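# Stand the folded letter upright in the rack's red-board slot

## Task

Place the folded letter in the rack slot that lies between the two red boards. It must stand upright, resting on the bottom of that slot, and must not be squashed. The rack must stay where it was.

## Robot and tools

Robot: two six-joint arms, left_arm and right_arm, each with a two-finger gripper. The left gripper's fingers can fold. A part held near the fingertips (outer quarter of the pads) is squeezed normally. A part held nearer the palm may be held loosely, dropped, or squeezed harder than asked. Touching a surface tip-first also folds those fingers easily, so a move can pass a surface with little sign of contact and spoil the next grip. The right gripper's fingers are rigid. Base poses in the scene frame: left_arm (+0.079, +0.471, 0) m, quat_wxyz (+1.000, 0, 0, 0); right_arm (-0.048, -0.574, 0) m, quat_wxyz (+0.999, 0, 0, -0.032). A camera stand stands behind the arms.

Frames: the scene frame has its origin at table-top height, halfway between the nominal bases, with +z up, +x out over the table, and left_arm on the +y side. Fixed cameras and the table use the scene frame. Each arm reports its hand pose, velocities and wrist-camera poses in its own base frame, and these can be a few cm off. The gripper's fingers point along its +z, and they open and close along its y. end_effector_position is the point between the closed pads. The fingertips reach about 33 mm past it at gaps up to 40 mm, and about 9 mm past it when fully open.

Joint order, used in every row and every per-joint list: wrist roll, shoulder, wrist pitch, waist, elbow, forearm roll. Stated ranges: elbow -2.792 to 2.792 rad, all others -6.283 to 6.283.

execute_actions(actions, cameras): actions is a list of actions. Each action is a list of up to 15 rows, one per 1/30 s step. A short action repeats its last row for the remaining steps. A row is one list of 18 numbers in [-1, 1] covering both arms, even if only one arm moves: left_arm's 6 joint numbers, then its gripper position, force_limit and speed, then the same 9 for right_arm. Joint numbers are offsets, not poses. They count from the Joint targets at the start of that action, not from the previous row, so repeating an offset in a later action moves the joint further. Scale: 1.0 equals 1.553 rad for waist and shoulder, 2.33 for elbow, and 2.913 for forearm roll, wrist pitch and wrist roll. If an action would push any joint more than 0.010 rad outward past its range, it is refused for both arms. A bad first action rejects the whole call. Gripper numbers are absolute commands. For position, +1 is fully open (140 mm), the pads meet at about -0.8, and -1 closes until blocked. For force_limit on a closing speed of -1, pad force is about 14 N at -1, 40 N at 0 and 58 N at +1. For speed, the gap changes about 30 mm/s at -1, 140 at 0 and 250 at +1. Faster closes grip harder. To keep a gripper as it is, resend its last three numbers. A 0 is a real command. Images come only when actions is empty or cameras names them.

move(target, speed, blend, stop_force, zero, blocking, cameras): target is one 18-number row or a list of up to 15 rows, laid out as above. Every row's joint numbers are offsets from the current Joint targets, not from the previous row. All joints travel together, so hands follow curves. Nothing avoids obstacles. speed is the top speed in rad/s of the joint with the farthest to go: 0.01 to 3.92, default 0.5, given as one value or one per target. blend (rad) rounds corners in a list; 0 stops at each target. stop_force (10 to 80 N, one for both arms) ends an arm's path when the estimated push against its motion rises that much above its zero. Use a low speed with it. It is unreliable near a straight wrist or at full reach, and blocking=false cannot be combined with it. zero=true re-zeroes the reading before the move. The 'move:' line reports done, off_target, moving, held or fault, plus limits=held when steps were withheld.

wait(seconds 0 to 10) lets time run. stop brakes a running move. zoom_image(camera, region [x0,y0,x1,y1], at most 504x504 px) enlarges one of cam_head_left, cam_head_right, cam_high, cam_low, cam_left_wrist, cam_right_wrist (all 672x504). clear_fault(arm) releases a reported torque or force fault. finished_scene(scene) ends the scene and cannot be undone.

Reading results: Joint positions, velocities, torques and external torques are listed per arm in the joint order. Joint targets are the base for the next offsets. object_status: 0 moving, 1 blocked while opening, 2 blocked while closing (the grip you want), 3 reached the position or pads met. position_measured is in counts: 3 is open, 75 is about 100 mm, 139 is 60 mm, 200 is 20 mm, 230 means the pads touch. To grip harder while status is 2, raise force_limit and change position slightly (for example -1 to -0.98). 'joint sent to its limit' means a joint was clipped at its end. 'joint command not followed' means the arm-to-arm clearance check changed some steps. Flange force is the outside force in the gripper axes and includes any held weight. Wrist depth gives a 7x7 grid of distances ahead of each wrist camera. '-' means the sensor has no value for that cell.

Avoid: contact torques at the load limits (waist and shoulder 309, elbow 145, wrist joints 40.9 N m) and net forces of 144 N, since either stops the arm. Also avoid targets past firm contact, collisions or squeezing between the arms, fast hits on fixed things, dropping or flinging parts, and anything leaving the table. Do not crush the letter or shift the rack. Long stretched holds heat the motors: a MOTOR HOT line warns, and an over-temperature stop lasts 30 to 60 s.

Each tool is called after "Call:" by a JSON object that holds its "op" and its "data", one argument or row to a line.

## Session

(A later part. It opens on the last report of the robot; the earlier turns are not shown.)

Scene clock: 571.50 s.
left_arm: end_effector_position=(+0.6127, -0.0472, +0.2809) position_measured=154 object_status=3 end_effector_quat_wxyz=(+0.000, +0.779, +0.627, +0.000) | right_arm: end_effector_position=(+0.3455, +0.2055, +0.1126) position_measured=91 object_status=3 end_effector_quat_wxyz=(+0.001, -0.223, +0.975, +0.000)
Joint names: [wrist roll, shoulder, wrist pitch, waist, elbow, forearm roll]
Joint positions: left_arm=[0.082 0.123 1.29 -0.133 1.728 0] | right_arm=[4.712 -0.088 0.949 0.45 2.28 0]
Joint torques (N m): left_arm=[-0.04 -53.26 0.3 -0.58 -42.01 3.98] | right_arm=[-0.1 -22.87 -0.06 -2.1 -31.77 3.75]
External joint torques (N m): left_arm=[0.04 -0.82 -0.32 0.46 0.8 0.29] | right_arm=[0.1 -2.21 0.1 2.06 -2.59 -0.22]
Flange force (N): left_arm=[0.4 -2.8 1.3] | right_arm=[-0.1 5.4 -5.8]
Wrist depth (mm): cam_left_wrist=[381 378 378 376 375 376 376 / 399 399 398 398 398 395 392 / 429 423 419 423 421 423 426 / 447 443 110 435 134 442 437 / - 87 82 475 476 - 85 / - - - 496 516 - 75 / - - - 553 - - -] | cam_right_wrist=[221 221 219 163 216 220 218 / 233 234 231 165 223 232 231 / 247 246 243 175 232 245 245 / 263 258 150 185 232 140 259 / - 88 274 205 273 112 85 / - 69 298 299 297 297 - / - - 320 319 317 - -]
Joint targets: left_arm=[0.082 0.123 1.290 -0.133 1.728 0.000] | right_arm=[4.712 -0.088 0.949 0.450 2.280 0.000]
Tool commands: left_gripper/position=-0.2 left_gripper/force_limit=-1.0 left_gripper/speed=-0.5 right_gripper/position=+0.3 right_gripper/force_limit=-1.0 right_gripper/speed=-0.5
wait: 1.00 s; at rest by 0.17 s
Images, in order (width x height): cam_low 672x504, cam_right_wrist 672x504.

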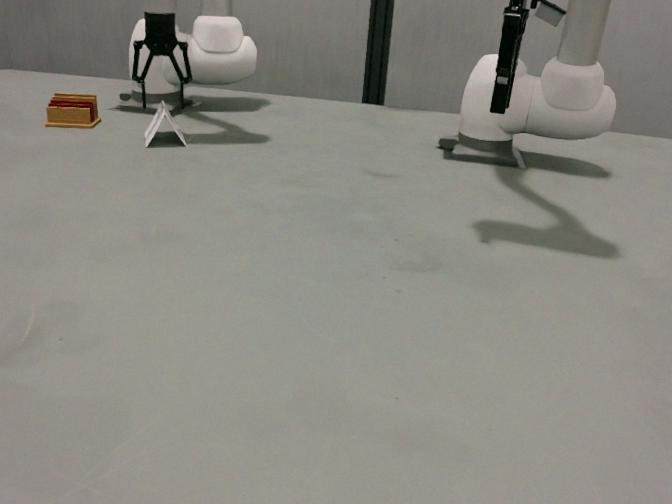

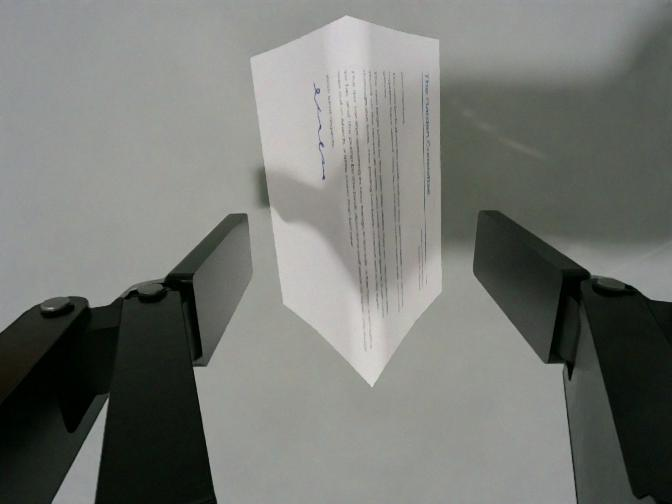

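Call:
{"op": "move", "data": {
  "target": [0, 0, 0, 0, 0, 0, -0.2, -1, -0.5, -0.0311, 0.0415, -0.0468, -0.0039, 0.0312, 0, 0.57, -1, 0],
  "speed": 0.15,
  "cameras": ["cam_right_wrist"]
}}

Call:
{"op": "move", "data": {
  "target": [0, 0, 0, 0, 0, 0, -0.2, -1, -0.5, 0, 0, 0, 0, 0, 0, -1, -0.1, -1],
  "speed": 0.2,
  "cameras": ["cam_right_wrist", "cam_low"]
}}

Call:
{"op": "move", "data": {
  "target": [0, 0, 0, 0, 0, 0, -0.2, -1, -0.5, 0, -0.1040, 0.1087, 0, -0.0666, 0, -1, -0.1, -1],
  "speed": 0.2,
  "cameras": ["cam_right_wrist", "cam_low"]
}}

Call:
{"op": "move", "data": {
  "target": [0, 0, 0, 0, 0, 0, -0.2, -1, -0.5, 0.3234, -0.0622, -0.0111, -0.5574, 0.0553, 0, -1, -0.1, -1],
  "speed": 0.4,
  "cameras": ["cam_right_wrist", "cam_low", "cam_high"]
}}

Call:
{"op": "zoom_image", "data": {
  "camera": "cam_right_wrist",
  "region": [320, 0, 420, 110]
}}

Call:
{"op": "zoom_image", "data": {
  "camera": "cam_right_wrist",
  "region": [320, 105, 420, 215]
}}

Call:
{"op": "zoom_image", "data": {
  "camera": "cam_low",
  "region": [30, 50, 110, 135]
}}

Call:
{"op": "zoom_image", "data": {
  "camera": "cam_high",
  "region": [75, 95, 155, 180]
}}

Scene clock: 616.70 s.
left_arm: end_effector_position=(+0.6127, -0.0472, +0.2809) position_measured=154 object_status=3 end_effector_quat_wxyz=(+0.000, +0.779, +0.627, +0.000) | right_arm: end_effector_position=(+0.3385, +0.1995, +0.0558) position_measured=57 object_status=3 end_effector_quat_wxyz=(+0.000, -0.264, +0.964, +0.000)
Joint names: [wrist roll, shoulder, wrist pitch, waist, elbow, forearm roll]
Joint positions: left_arm=[0.082 0.123 1.29 -0.133 1.728 0] | right_arm=[4.622 -0.024 0.813 0.444 2.352 0]
Joint torques (N m): left_arm=[0.01 -53.92 0.33 -0.48 -41.82 3.95] | right_arm=[-0.16 -25.52 -0.35 -1.89 -28.06 3.38]
External joint torques (N m): left_arm=[-0.01 -0.54 -0.35 0.56 0.55 0.33] | right_arm=[0.16 -2.66 0.4 1.94 -2.57 -0.23]
Flange force (N): left_arm=[0.6 -2.0 1.1] | right_arm=[-0.1 5.3 -7.6]
Wrist depth (mm): cam_left_wrist=[390 377 376 376 377 376 374 / 399 409 399 400 402 396 396 / 423 419 419 419 420 420 419 / 428 448 110 447 134 444 440 / - 87 82 470 - - 85 / - - - 507 - - 75 / - - - - - - -] | cam_right_wrist=[170 171 169 126 145 169 169 / 180 180 176 114 126 178 179 / 191 190 188 124 141 189 188 / 201 198 189 131 154 142 198 / - 100 212 138 180 213 101 / - 229 230 150 223 224 - / - 248 248 157 245 246 -]
Joint targets: left_arm=[0.082 0.123 1.290 -0.133 1.728 0.000] | right_arm=[4.622 -0.024 0.813 0.444 2.352 0.000]
move: done
Images, in order (width x height): cam_right_wrist 672x504.

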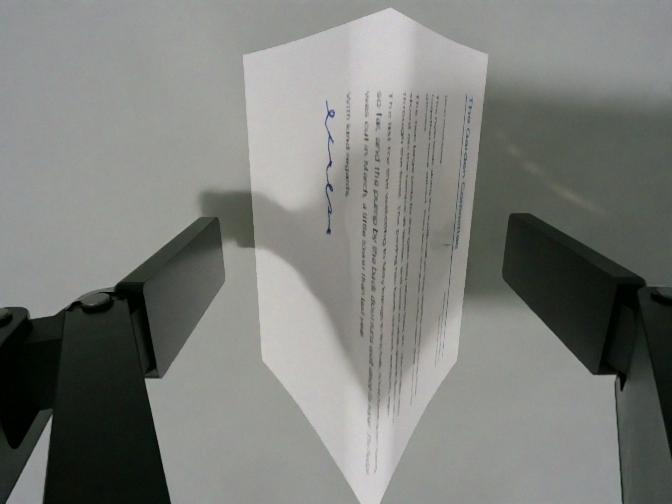

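Scene clock: 620.50 s.
left_arm: end_effector_position=(+0.6127, -0.0472, +0.2809) position_measured=154 object_status=3 end_effector_quat_wxyz=(+0.000, +0.779, +0.627, +0.000) | right_arm: end_effector_position=(+0.3385, +0.1995, +0.0557) position_measured=230 object_status=0 end_effector_quat_wxyz=(+0.000, -0.264, +0.964, +0.000)
Joint names: [wrist roll, shoulder, wrist pitch, waist, elbow, forearm roll]
Joint positions: left_arm=[0.082 0.123 1.29 -0.133 1.728 0] | right_arm=[4.622 -0.024 0.813 0.444 2.352 0]
Joint torques (N m): left_arm=[0.01 -53.59 0.34 -0.53 -42.03 4] | right_arm=[-0.07 -25.68 -0.01 -1.85 -28.25 3.37]
External joint torques (N m): left_arm=[-0.01 -0.49 -0.37 0.61 0.77 0.28] | right_arm=[0.07 -2.61 0.05 1.92 -2.48 -0.21]
Flange force (N): left_arm=[0.7 -2.3 1.5] | right_arm=[-0.1 5.1 -6.6]
Wrist depth (mm): cam_left_wrist=[378 367 379 378 376 376 376 / 400 400 399 398 398 394 395 / 425 435 416 422 420 424 - / 449 440 108 448 134 439 440 / - 87 82 476 470 - 85 / - - - 510 - - 75 / - - - 557 - - -] | cam_right_wrist=[171 170 170 168 169 170 169 / 180 180 180 171 177 178 178 / 192 190 190 181 187 189 189 / 202 203 200 130 195 200 200 / 216 210 82 87 81 86 211 / - - 71 61 - 72 66 / - 60 68 - - - 62]
Joint targets: left_arm=[0.082 0.123 1.290 -0.133 1.728 0.000] | right_arm=[4.622 -0.024 0.813 0.444 2.352 0.000]
move: done
Images, in order (width x height): cam_low 672x504, cam_right_wrist 672x504.

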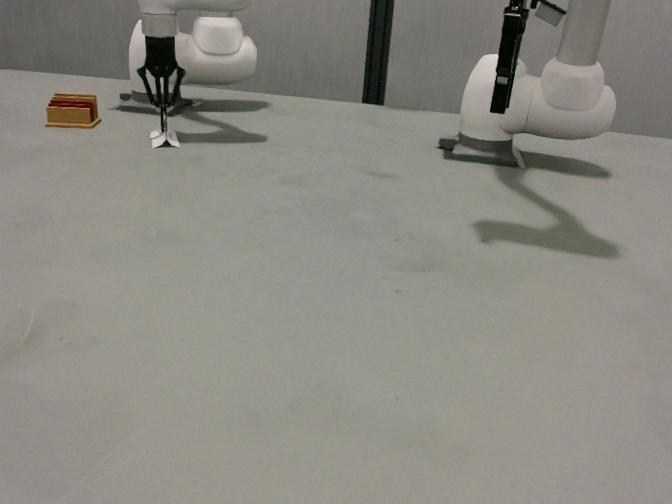

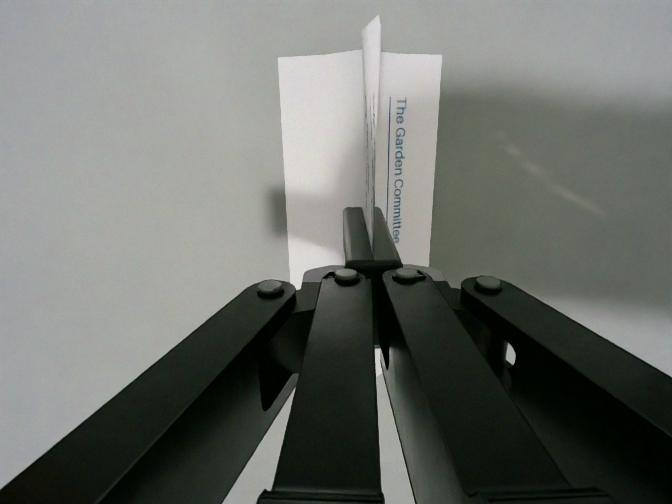

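Scene clock: 622.53 s.
left_arm: end_effector_position=(+0.6127, -0.0472, +0.2809) position_measured=154 object_status=3 end_effector_quat_wxyz=(+0.000, +0.779, +0.627, +0.000) | right_arm: end_effector_position=(+0.3385, +0.1995, +0.1908) position_measured=231 object_status=3 end_effector_quat_wxyz=(+0.000, -0.264, +0.964, +0.000)
Joint names: [wrist roll, shoulder, wrist pitch, waist, elbow, forearm roll]
Joint positions: left_arm=[0.082 0.123 1.29 -0.133 1.728 0] | right_arm=[4.622 -0.185 1.13 0.444 2.197 0]
Joint torques (N m): left_arm=[0.01 -53.23 0.34 -0.36 -41.97 3.99] | right_arm=[-0.08 -17.51 -0.08 -1.94 -34.91 4.16]
External joint torques (N m): left_arm=[-0.01 -1.02 -0.35 0.58 0.83 0.29] | right_arm=[0.08 -1.5 0.12 1.86 -3.31 -0.24]
Flange force (N): left_arm=[0.5 -3.2 1.3] | right_arm=[-2.3 4.9 -5.9]
Wrist depth (mm): cam_left_wrist=[374 377 377 378 375 370 374 / 400 398 411 398 397 397 398 / 423 422 422 422 422 414 419 / 451 444 110 448 134 440 442 / - 87 82 477 473 - 85 / - - - 515 514 - 75 / - - - 556 - - -] | cam_right_wrist=[289 290 291 289 288 289 289 / 306 305 305 304 303 305 306 / 326 325 326 319 321 319 320 / 343 344 341 128 333 339 341 / 367 354 82 87 81 85 358 / - - 71 61 - 72 66 / - 60 68 - - - 62]
Joint targets: left_arm=[0.082 0.123 1.290 -0.133 1.728 0.000] | right_arm=[4.622 -0.186 1.130 0.444 2.197 0.000]
move: done
Images, in order (width x height): cam_low 672x504, cam_right_wrist 672x504.

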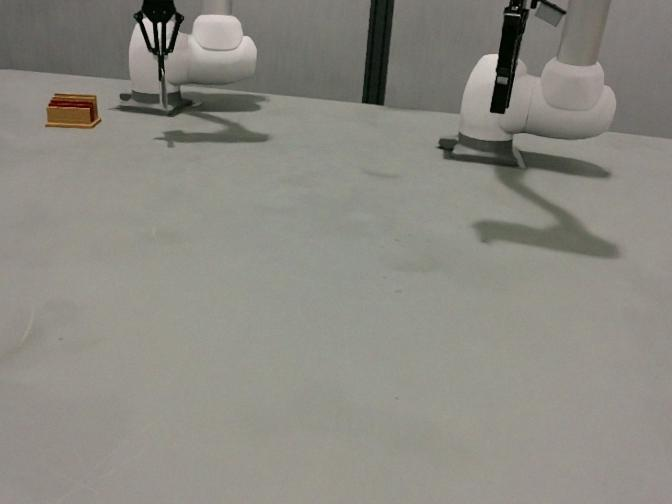

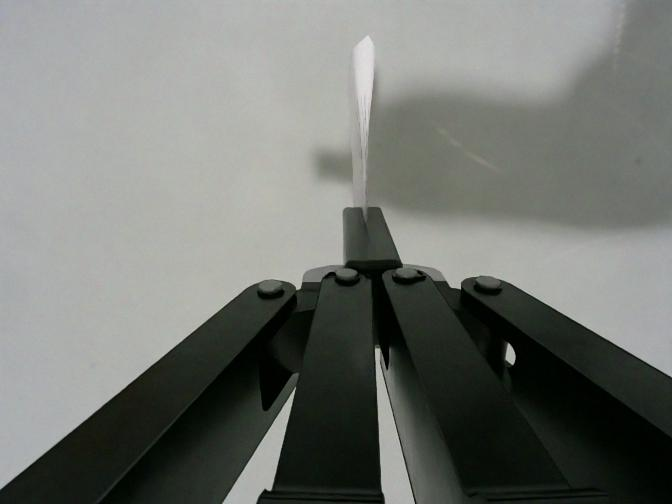

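Scene clock: 625.43 s.
left_arm: end_effector_position=(+0.6127, -0.0472, +0.2809) position_measured=154 object_status=3 end_effector_quat_wxyz=(+0.000, +0.779, +0.627, +0.000) | right_arm: end_effector_position=(+0.3109, -0.1015, +0.1608) position_measured=231 object_status=3 end_effector_quat_wxyz=(+0.000, +0.594, +0.804, +0.000)
Joint names: [wrist roll, shoulder, wrist pitch, waist, elbow, forearm roll]
Joint positions: left_arm=[0.082 0.123 1.29 -0.133 1.728 0] | right_arm=[5.564 -0.282 1.097 -0.421 2.326 0]
Joint torques (N m): left_arm=[0.03 -53.55 0.36 -0.55 -41.94 3.93] | right_arm=[0.04 -6.74 -0.07 -1.16 -34.95 4.16]
External joint torques (N m): left_arm=[-0.03 -0.24 -0.38 0.43 0.85 0.33] | right_arm=[-0.04 -2.04 0.09 1.21 -2.87 -0.24]
Flange force (N): left_arm=[0.4 -2.0 1.7] | right_arm=[2.9 2.0 -6.1]
Wrist depth (mm): cam_left_wrist=[380 379 377 377 377 374 390 / 400 399 398 393 398 396 396 / 423 422 416 429 418 419 420 / 451 444 110 448 134 440 440 / - 87 82 477 473 - 85 / - - - 506 - - 75 / - - - 562 - - -] | cam_right_wrist=[262 265 264 263 262 262 263 / 279 275 274 265 277 277 276 / 293 294 291 224 289 294 289 / 312 313 308 129 304 312 312 / 334 - 83 87 81 86 332 / - - 71 61 - 72 - / - 60 68 - - - 62]
Joint targets: left_arm=[0.082 0.123 1.290 -0.133 1.728 0.000] | right_arm=[5.564 -0.282 1.097 -0.422 2.326 0.000]
move: done
Images, in order (width x height): cam_high 672x504, cam_low 672x504, cam_right_wrist 672x504.

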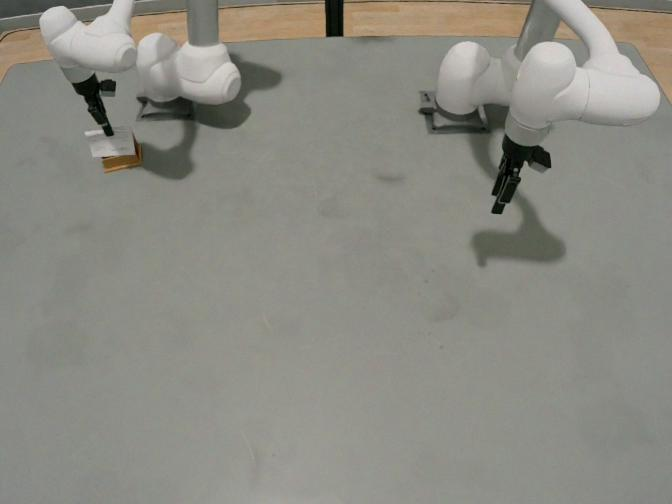

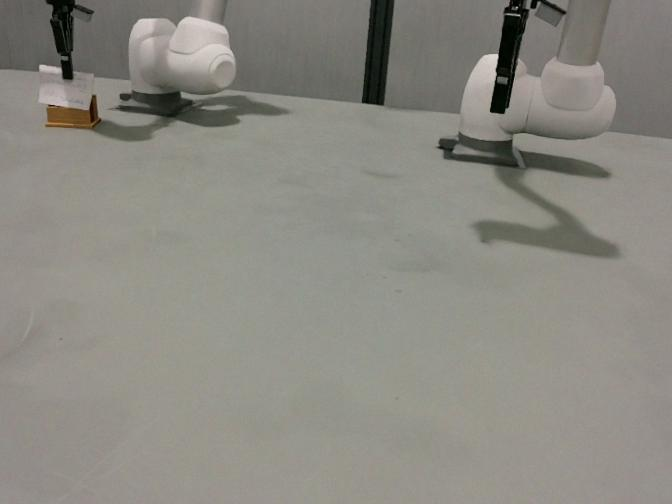

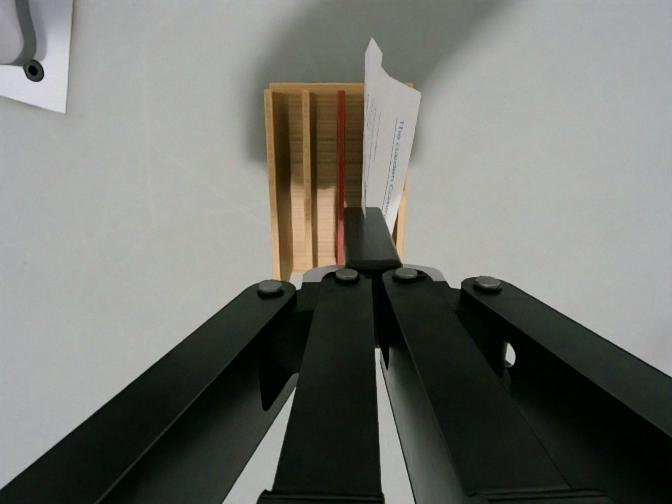

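Scaled by 4.582.

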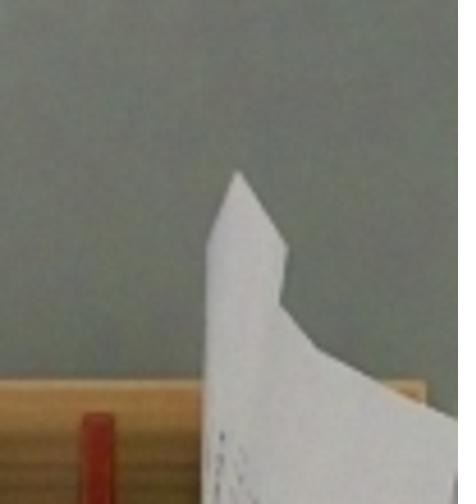

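Scaled by 4.582.

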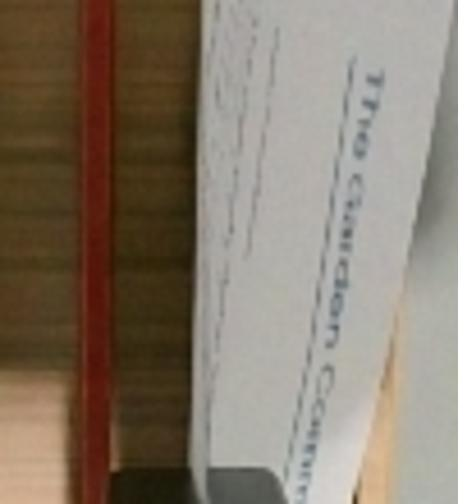

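Scaled by 5.929.

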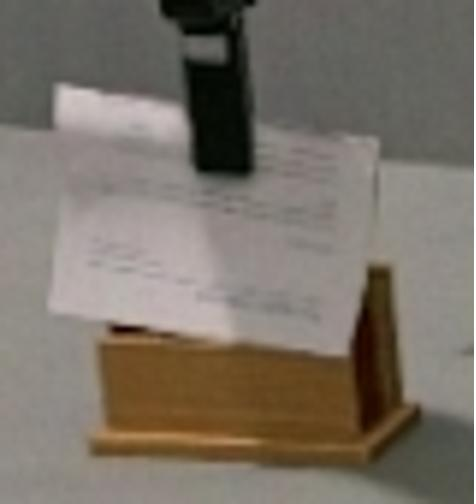

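Scaled by 5.929.

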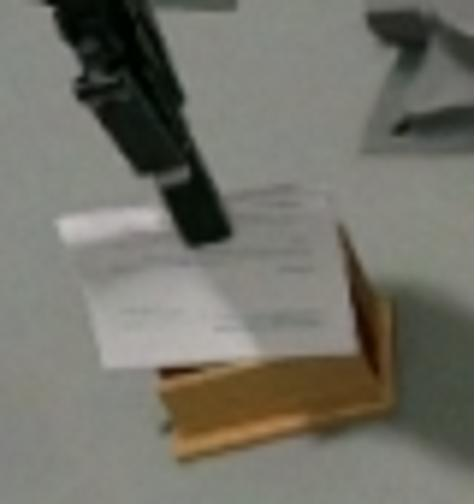

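Call:
{"op": "move", "data": {
  "target": [
    [0, 0, 0, 0, 0, 0, -0.2, -1, -0.5, 0, -0.0230, 0.0315, 0, -0.0238, 0, -1, -0.1, -1],
    [0, 0, 0, 0, 0, 0, -0.2, -1, -0.5, -0.0892, 0.0760, 0.0620, -0.1420, -0.0665, 0.0368, -1, -0.1, -1]
  ],
  "speed": [0.12, 0.25],
  "blend": 0.01,
  "cameras": ["cam_right_wrist", "cam_low", "cam_high"]
}}

Call:
{"op": "zoom_image", "data": {
  "camera": "cam_right_wrist",
  "region": [310, 0, 410, 110]
}}

Call:
{"op": "zoom_image", "data": {
  "camera": "cam_right_wrist",
  "region": [310, 105, 410, 215]
}}

Call:
{"op": "zoom_image", "data": {
  "camera": "cam_low",
  "region": [10, 40, 110, 135]
}}

Call:
{"op": "zoom_image", "data": {
  "camera": "cam_high",
  "region": [60, 95, 150, 180]
}}

Scene clock: 656.60 s.
left_arm: end_effector_position=(+0.6127, -0.0472, +0.2809) position_measured=154 object_status=3 end_effector_quat_wxyz=(+0.000, +0.779, +0.627, +0.000) | right_arm: end_effector_position=(+0.3284, -0.1598, +0.2006) position_measured=231 object_status=3 end_effector_quat_wxyz=(-0.070, +0.592, +0.801, +0.052)
Joint names: [wrist roll, shoulder, wrist pitch, waist, elbow, forearm roll]
Joint positions: left_arm=[0.082 0.123 1.29 -0.133 1.728 0] | right_arm=[5.304 -0.164 1.278 -0.642 2.171 0.107]
Joint torques (N m): left_arm=[0.01 -53.77 0.32 -0.45 -42.07 3.95] | right_arm=[0.21 -17.2 0.29 -3.04 -35.88 4.47]
External joint torques (N m): left_arm=[-0.01 -0.6 -0.34 0.54 0.85 0.32] | right_arm=[-0.21 -4.2 0.14 3.08 -2.34 -0.26]
Flange force (N): left_arm=[0.5 -2.6 1.5] | right_arm=[8.3 2.9 -5.4]
Wrist depth (mm): cam_left_wrist=[380 378 376 376 376 374 374 / 400 398 398 397 404 396 395 / 424 422 417 421 419 420 412 / 449 444 110 446 134 435 445 / - 87 82 480 - - 85 / - - - 507 - - 75 / - - - 561 - - -] | cam_right_wrist=[316 318 320 313 314 316 314 / 325 326 329 313 322 323 323 / 336 338 334 306 332 334 332 / 352 344 345 129 336 344 343 / 357 356 83 87 81 85 351 / - - 71 61 - 72 66 / - 60 68 - - - 62]
Joint targets: left_arm=[0.082 0.123 1.290 -0.133 1.728 0.000] | right_arm=[5.304 -0.164 1.278 -0.642 2.171 0.108]
move: done
Images, in order (width x height): cam_high 672x504, cam_low 672x504, cam_right_wrist 672x504.

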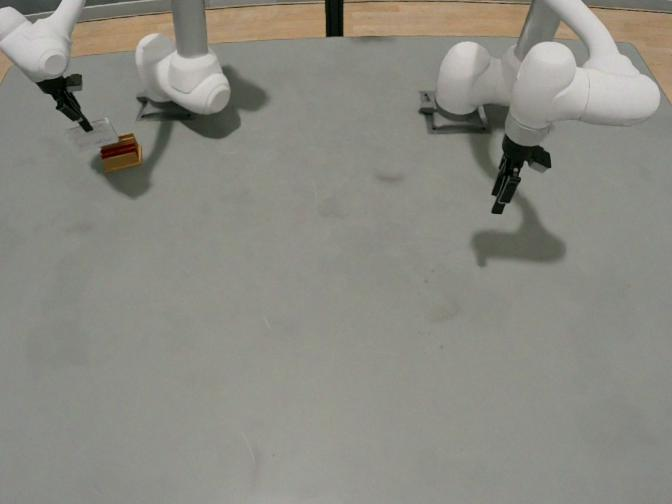

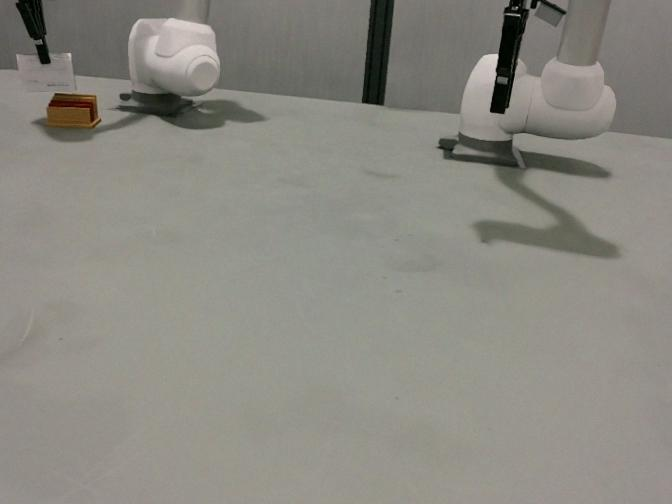

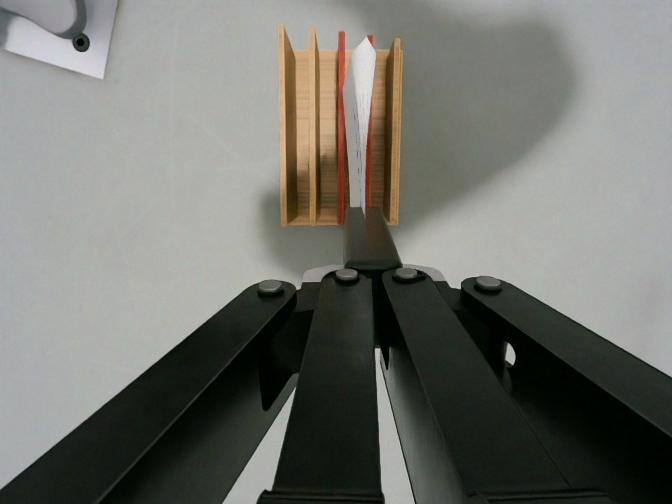

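Scaled by 4.582.

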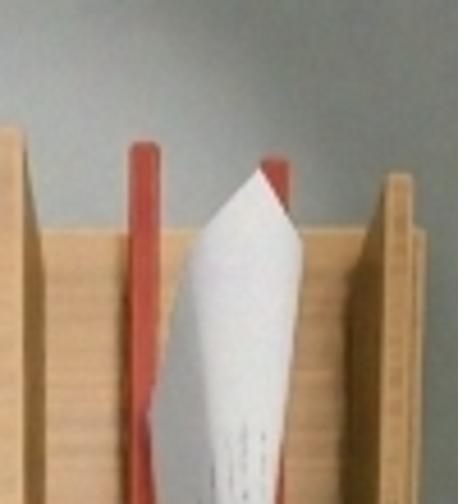

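Scaled by 4.582.

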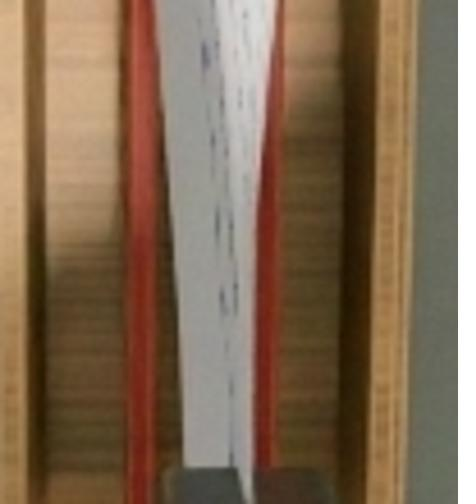

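Scaled by 5.040.

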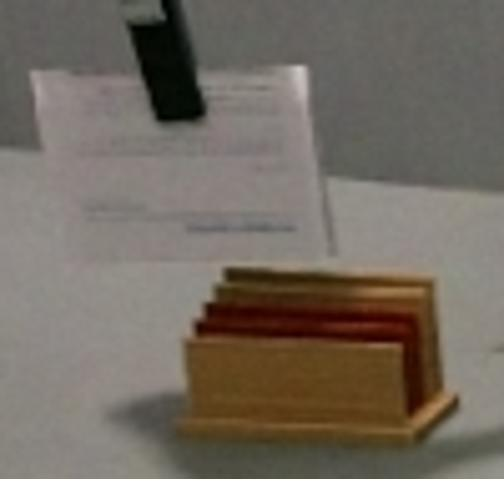

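Scaled by 5.600.

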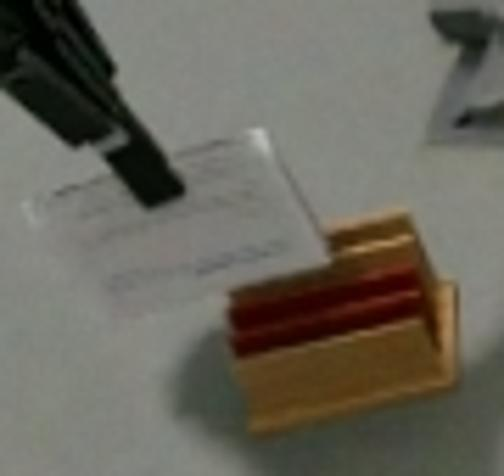

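Call:
{"op": "move", "data": {
  "target": [0, 0, 0, 0, 0, 0, -0.2, -1, -0.5, -0.0254, 0.0549, -0.0005, -0.0350, -0.0013, 0.0137, -1, -0.1, -1],
  "speed": 0.08,
  "cameras": ["cam_right_wrist", "cam_low"]
}}

Call:
{"op": "zoom_image", "data": {
  "camera": "cam_right_wrist",
  "region": [310, 0, 410, 110]
}}

Call:
{"op": "zoom_image", "data": {
  "camera": "cam_right_wrist",
  "region": [310, 105, 410, 215]
}}

Call:
{"op": "zoom_image", "data": {
  "camera": "cam_low",
  "region": [10, 40, 110, 135]
}}

Call:
{"op": "move", "data": {
  "target": [0, 0, 0, 0, 0, 0, -0.2, -1, -0.5, -0.0024, 0.0130, -0.0148, 0, 0.0100, 0.0007, -1, -0.1, -1],
  "speed": 0.04,
  "cameras": ["cam_right_wrist", "cam_low", "cam_high"]
}}

Call:
{"op": "zoom_image", "data": {
  "camera": "cam_right_wrist",
  "region": [310, 0, 410, 110]
}}

Call:
{"op": "zoom_image", "data": {
  "camera": "cam_right_wrist",
  "region": [310, 105, 410, 215]
}}

Call:
{"op": "zoom_image", "data": {
  "camera": "cam_low",
  "region": [10, 40, 110, 135]
}}

Call:
{"op": "zoom_image", "data": {
  "camera": "cam_high",
  "region": [60, 95, 150, 180]
}}

Scene clock: 691.03 s.
left_arm: end_effector_position=(+0.6127, -0.0472, +0.2809) position_measured=154 object_status=3 end_effector_quat_wxyz=(+0.000, +0.779, +0.627, +0.000) | right_arm: end_effector_position=(+0.3318, -0.1716, +0.1725) position_measured=231 object_status=3 end_effector_quat_wxyz=(-0.105, +0.589, +0.797, +0.077)
Joint names: [wrist roll, shoulder, wrist pitch, waist, elbow, forearm roll]
Joint positions: left_arm=[0.082 0.123 1.29 -0.133 1.728 0] | right_arm=[5.23 -0.079 1.276 -0.696 2.168 0.147]
Joint torques (N m): left_arm=[-0.04 -53.22 0.27 -0.34 -41.8 3.99] | right_arm=[-0.33 -27.11 0.57 -3.27 -33.81 4.41]
External joint torques (N m): left_arm=[0.04 -1.05 -0.29 0.4 0.53 0.3] | right_arm=[0.33 -1.12 0.1 3.24 -2.66 -0.31]
Flange force (N): left_arm=[0.3 -2.7 0.8] | right_arm=[3.7 7.9 -3.8]
Wrist depth (mm): cam_left_wrist=[379 387 377 376 374 375 375 / 400 395 427 398 397 396 396 / 432 425 417 419 406 443 420 / 449 444 109 447 134 435 442 / - 87 82 481 471 - 85 / - - - 512 510 - 75 / - - - 554 - - -] | cam_right_wrist=[304 305 302 295 299 301 299 / 308 310 307 296 304 305 303 / 314 313 309 297 308 308 308 / 316 316 312 129 312 315 311 / 322 321 83 87 81 85 316 / - - 71 61 - 72 66 / - 60 68 - - - 62]
Joint targets: left_arm=[0.082 0.123 1.290 -0.133 1.728 0.000] | right_arm=[5.230 -0.079 1.276 -0.697 2.168 0.147]
move: done
Images, in order (width x height): cam_low 672x504, cam_right_wrist 672x504.

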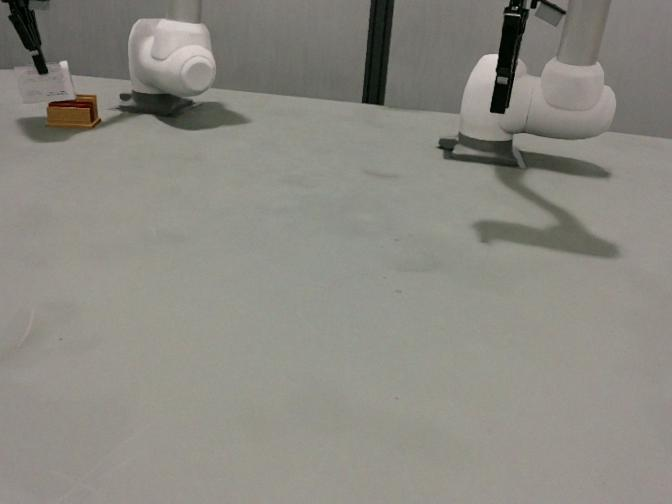

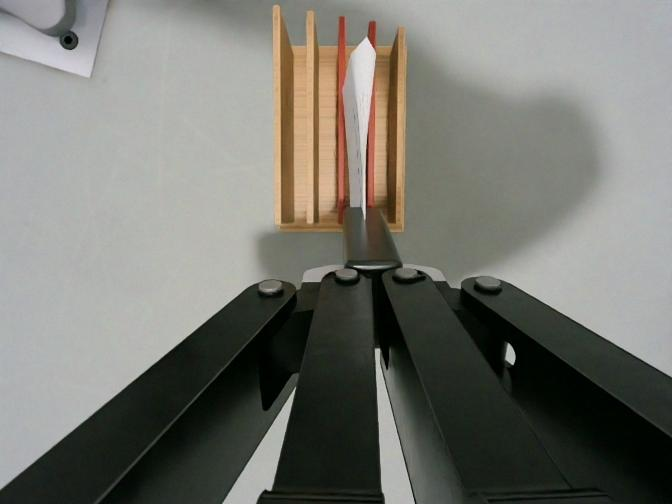

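Scaled by 4.582.

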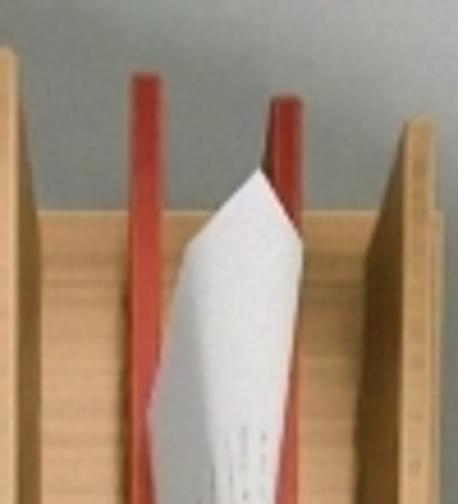

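Scaled by 4.582.

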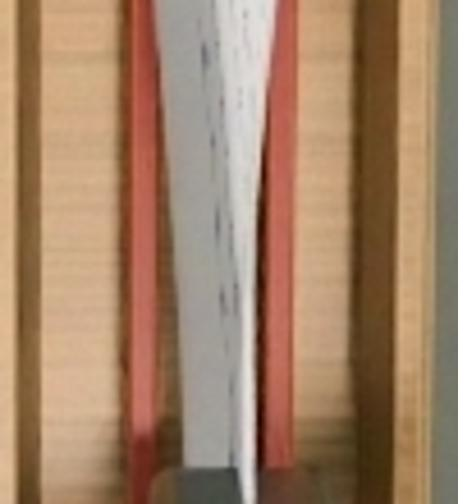

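Scaled by 5.040.

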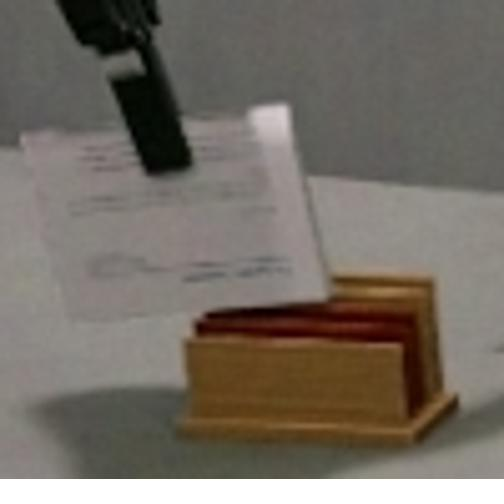

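Scene clock: 692.40 s.
left_arm: end_effector_position=(+0.6127, -0.0472, +0.2809) position_measured=154 object_status=3 end_effector_quat_wxyz=(+0.000, +0.779, +0.627, +0.000) | right_arm: end_effector_position=(+0.3318, -0.1716, +0.1525) position_measured=231 object_status=3 end_effector_quat_wxyz=(-0.105, +0.589, +0.797, +0.077)
Joint names: [wrist roll, shoulder, wrist pitch, waist, elbow, forearm roll]
Joint positions: left_arm=[0.082 0.123 1.29 -0.133 1.728 0] | right_arm=[5.223 -0.059 1.234 -0.697 2.191 0.149]
Joint torques (N m): left_arm=[-0.05 -53.39 0.3 -0.49 -41.93 3.97] | right_arm=[-0.06 -28.09 0.5 -2.14 -32.08 4.25]
External joint torques (N m): left_arm=[0.05 -0.5 -0.32 0.29 0.8 0.28] | right_arm=[0.06 -1.34 0.17 2.08 -3.47 -0.26]
Flange force (N): left_arm=[0.2 -2.3 1.4] | right_arm=[1.6 5.8 -5.6]
Wrist depth (mm): cam_left_wrist=[380 373 378 377 376 376 375 / 401 399 399 396 402 396 398 / 424 422 416 419 420 428 418 / 451 442 109 449 135 441 439 / - 87 82 473 471 - 85 / - - - 512 512 - 75 / - - - 548 - - -] | cam_right_wrist=[283 285 283 275 282 282 282 / 289 290 287 229 286 286 284 / 295 294 290 279 290 289 290 / 296 297 298 129 295 294 290 / 302 299 83 87 81 85 298 / - - 71 61 - 72 66 / - 60 68 - - - 62]
Joint targets: left_arm=[0.082 0.123 1.290 -0.133 1.728 0.000] | right_arm=[5.223 -0.059 1.233 -0.697 2.191 0.149]
move: done
Images, in order (width x height): cam_high 672x504, cam_low 672x504, cam_right_wrist 672x504.

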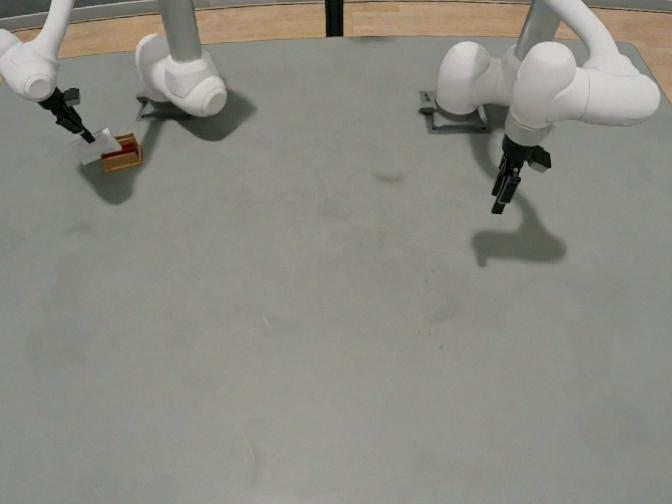

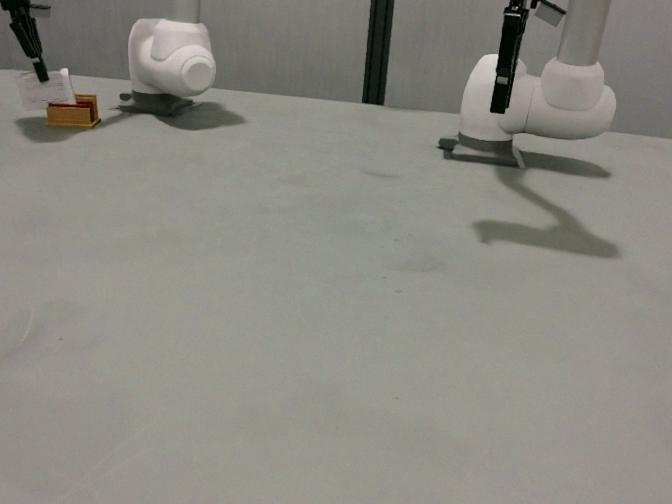

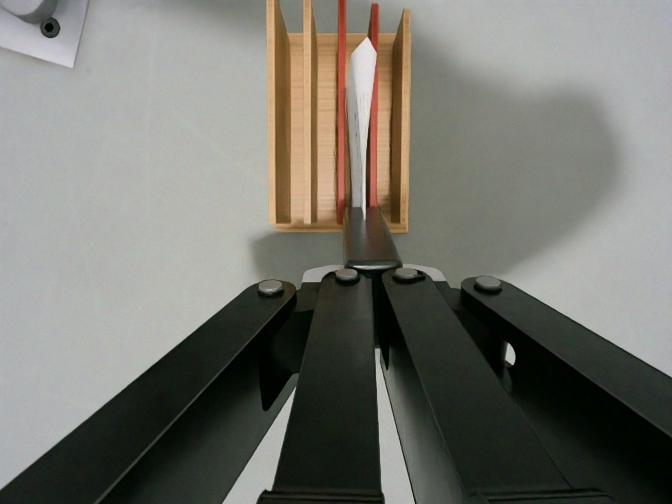

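Scaled by 4.582.

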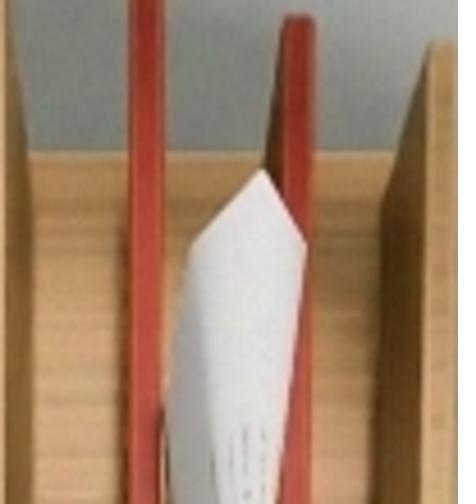

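Scaled by 4.582.

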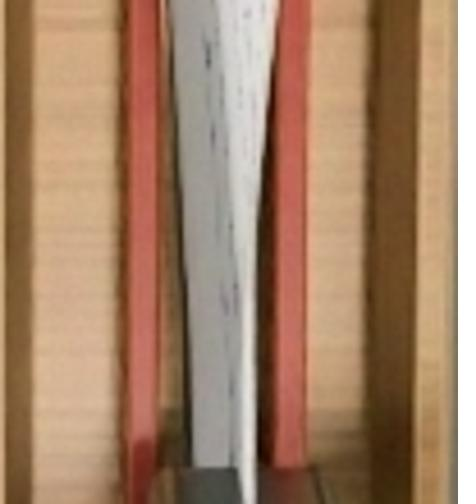

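Scaled by 5.040.

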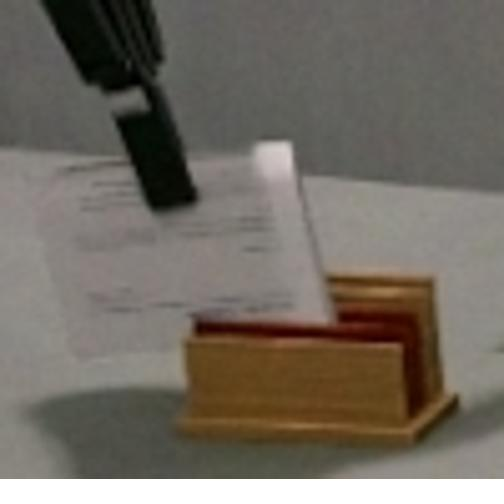

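Scaled by 5.600.

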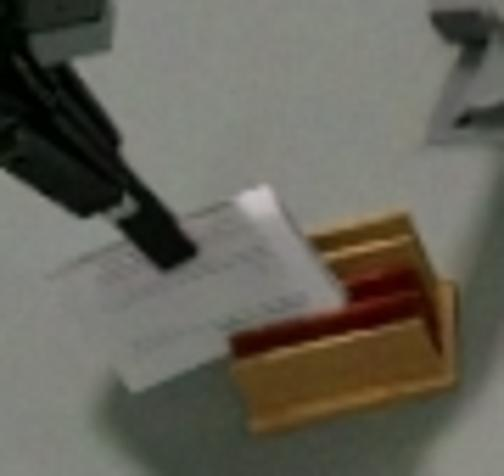

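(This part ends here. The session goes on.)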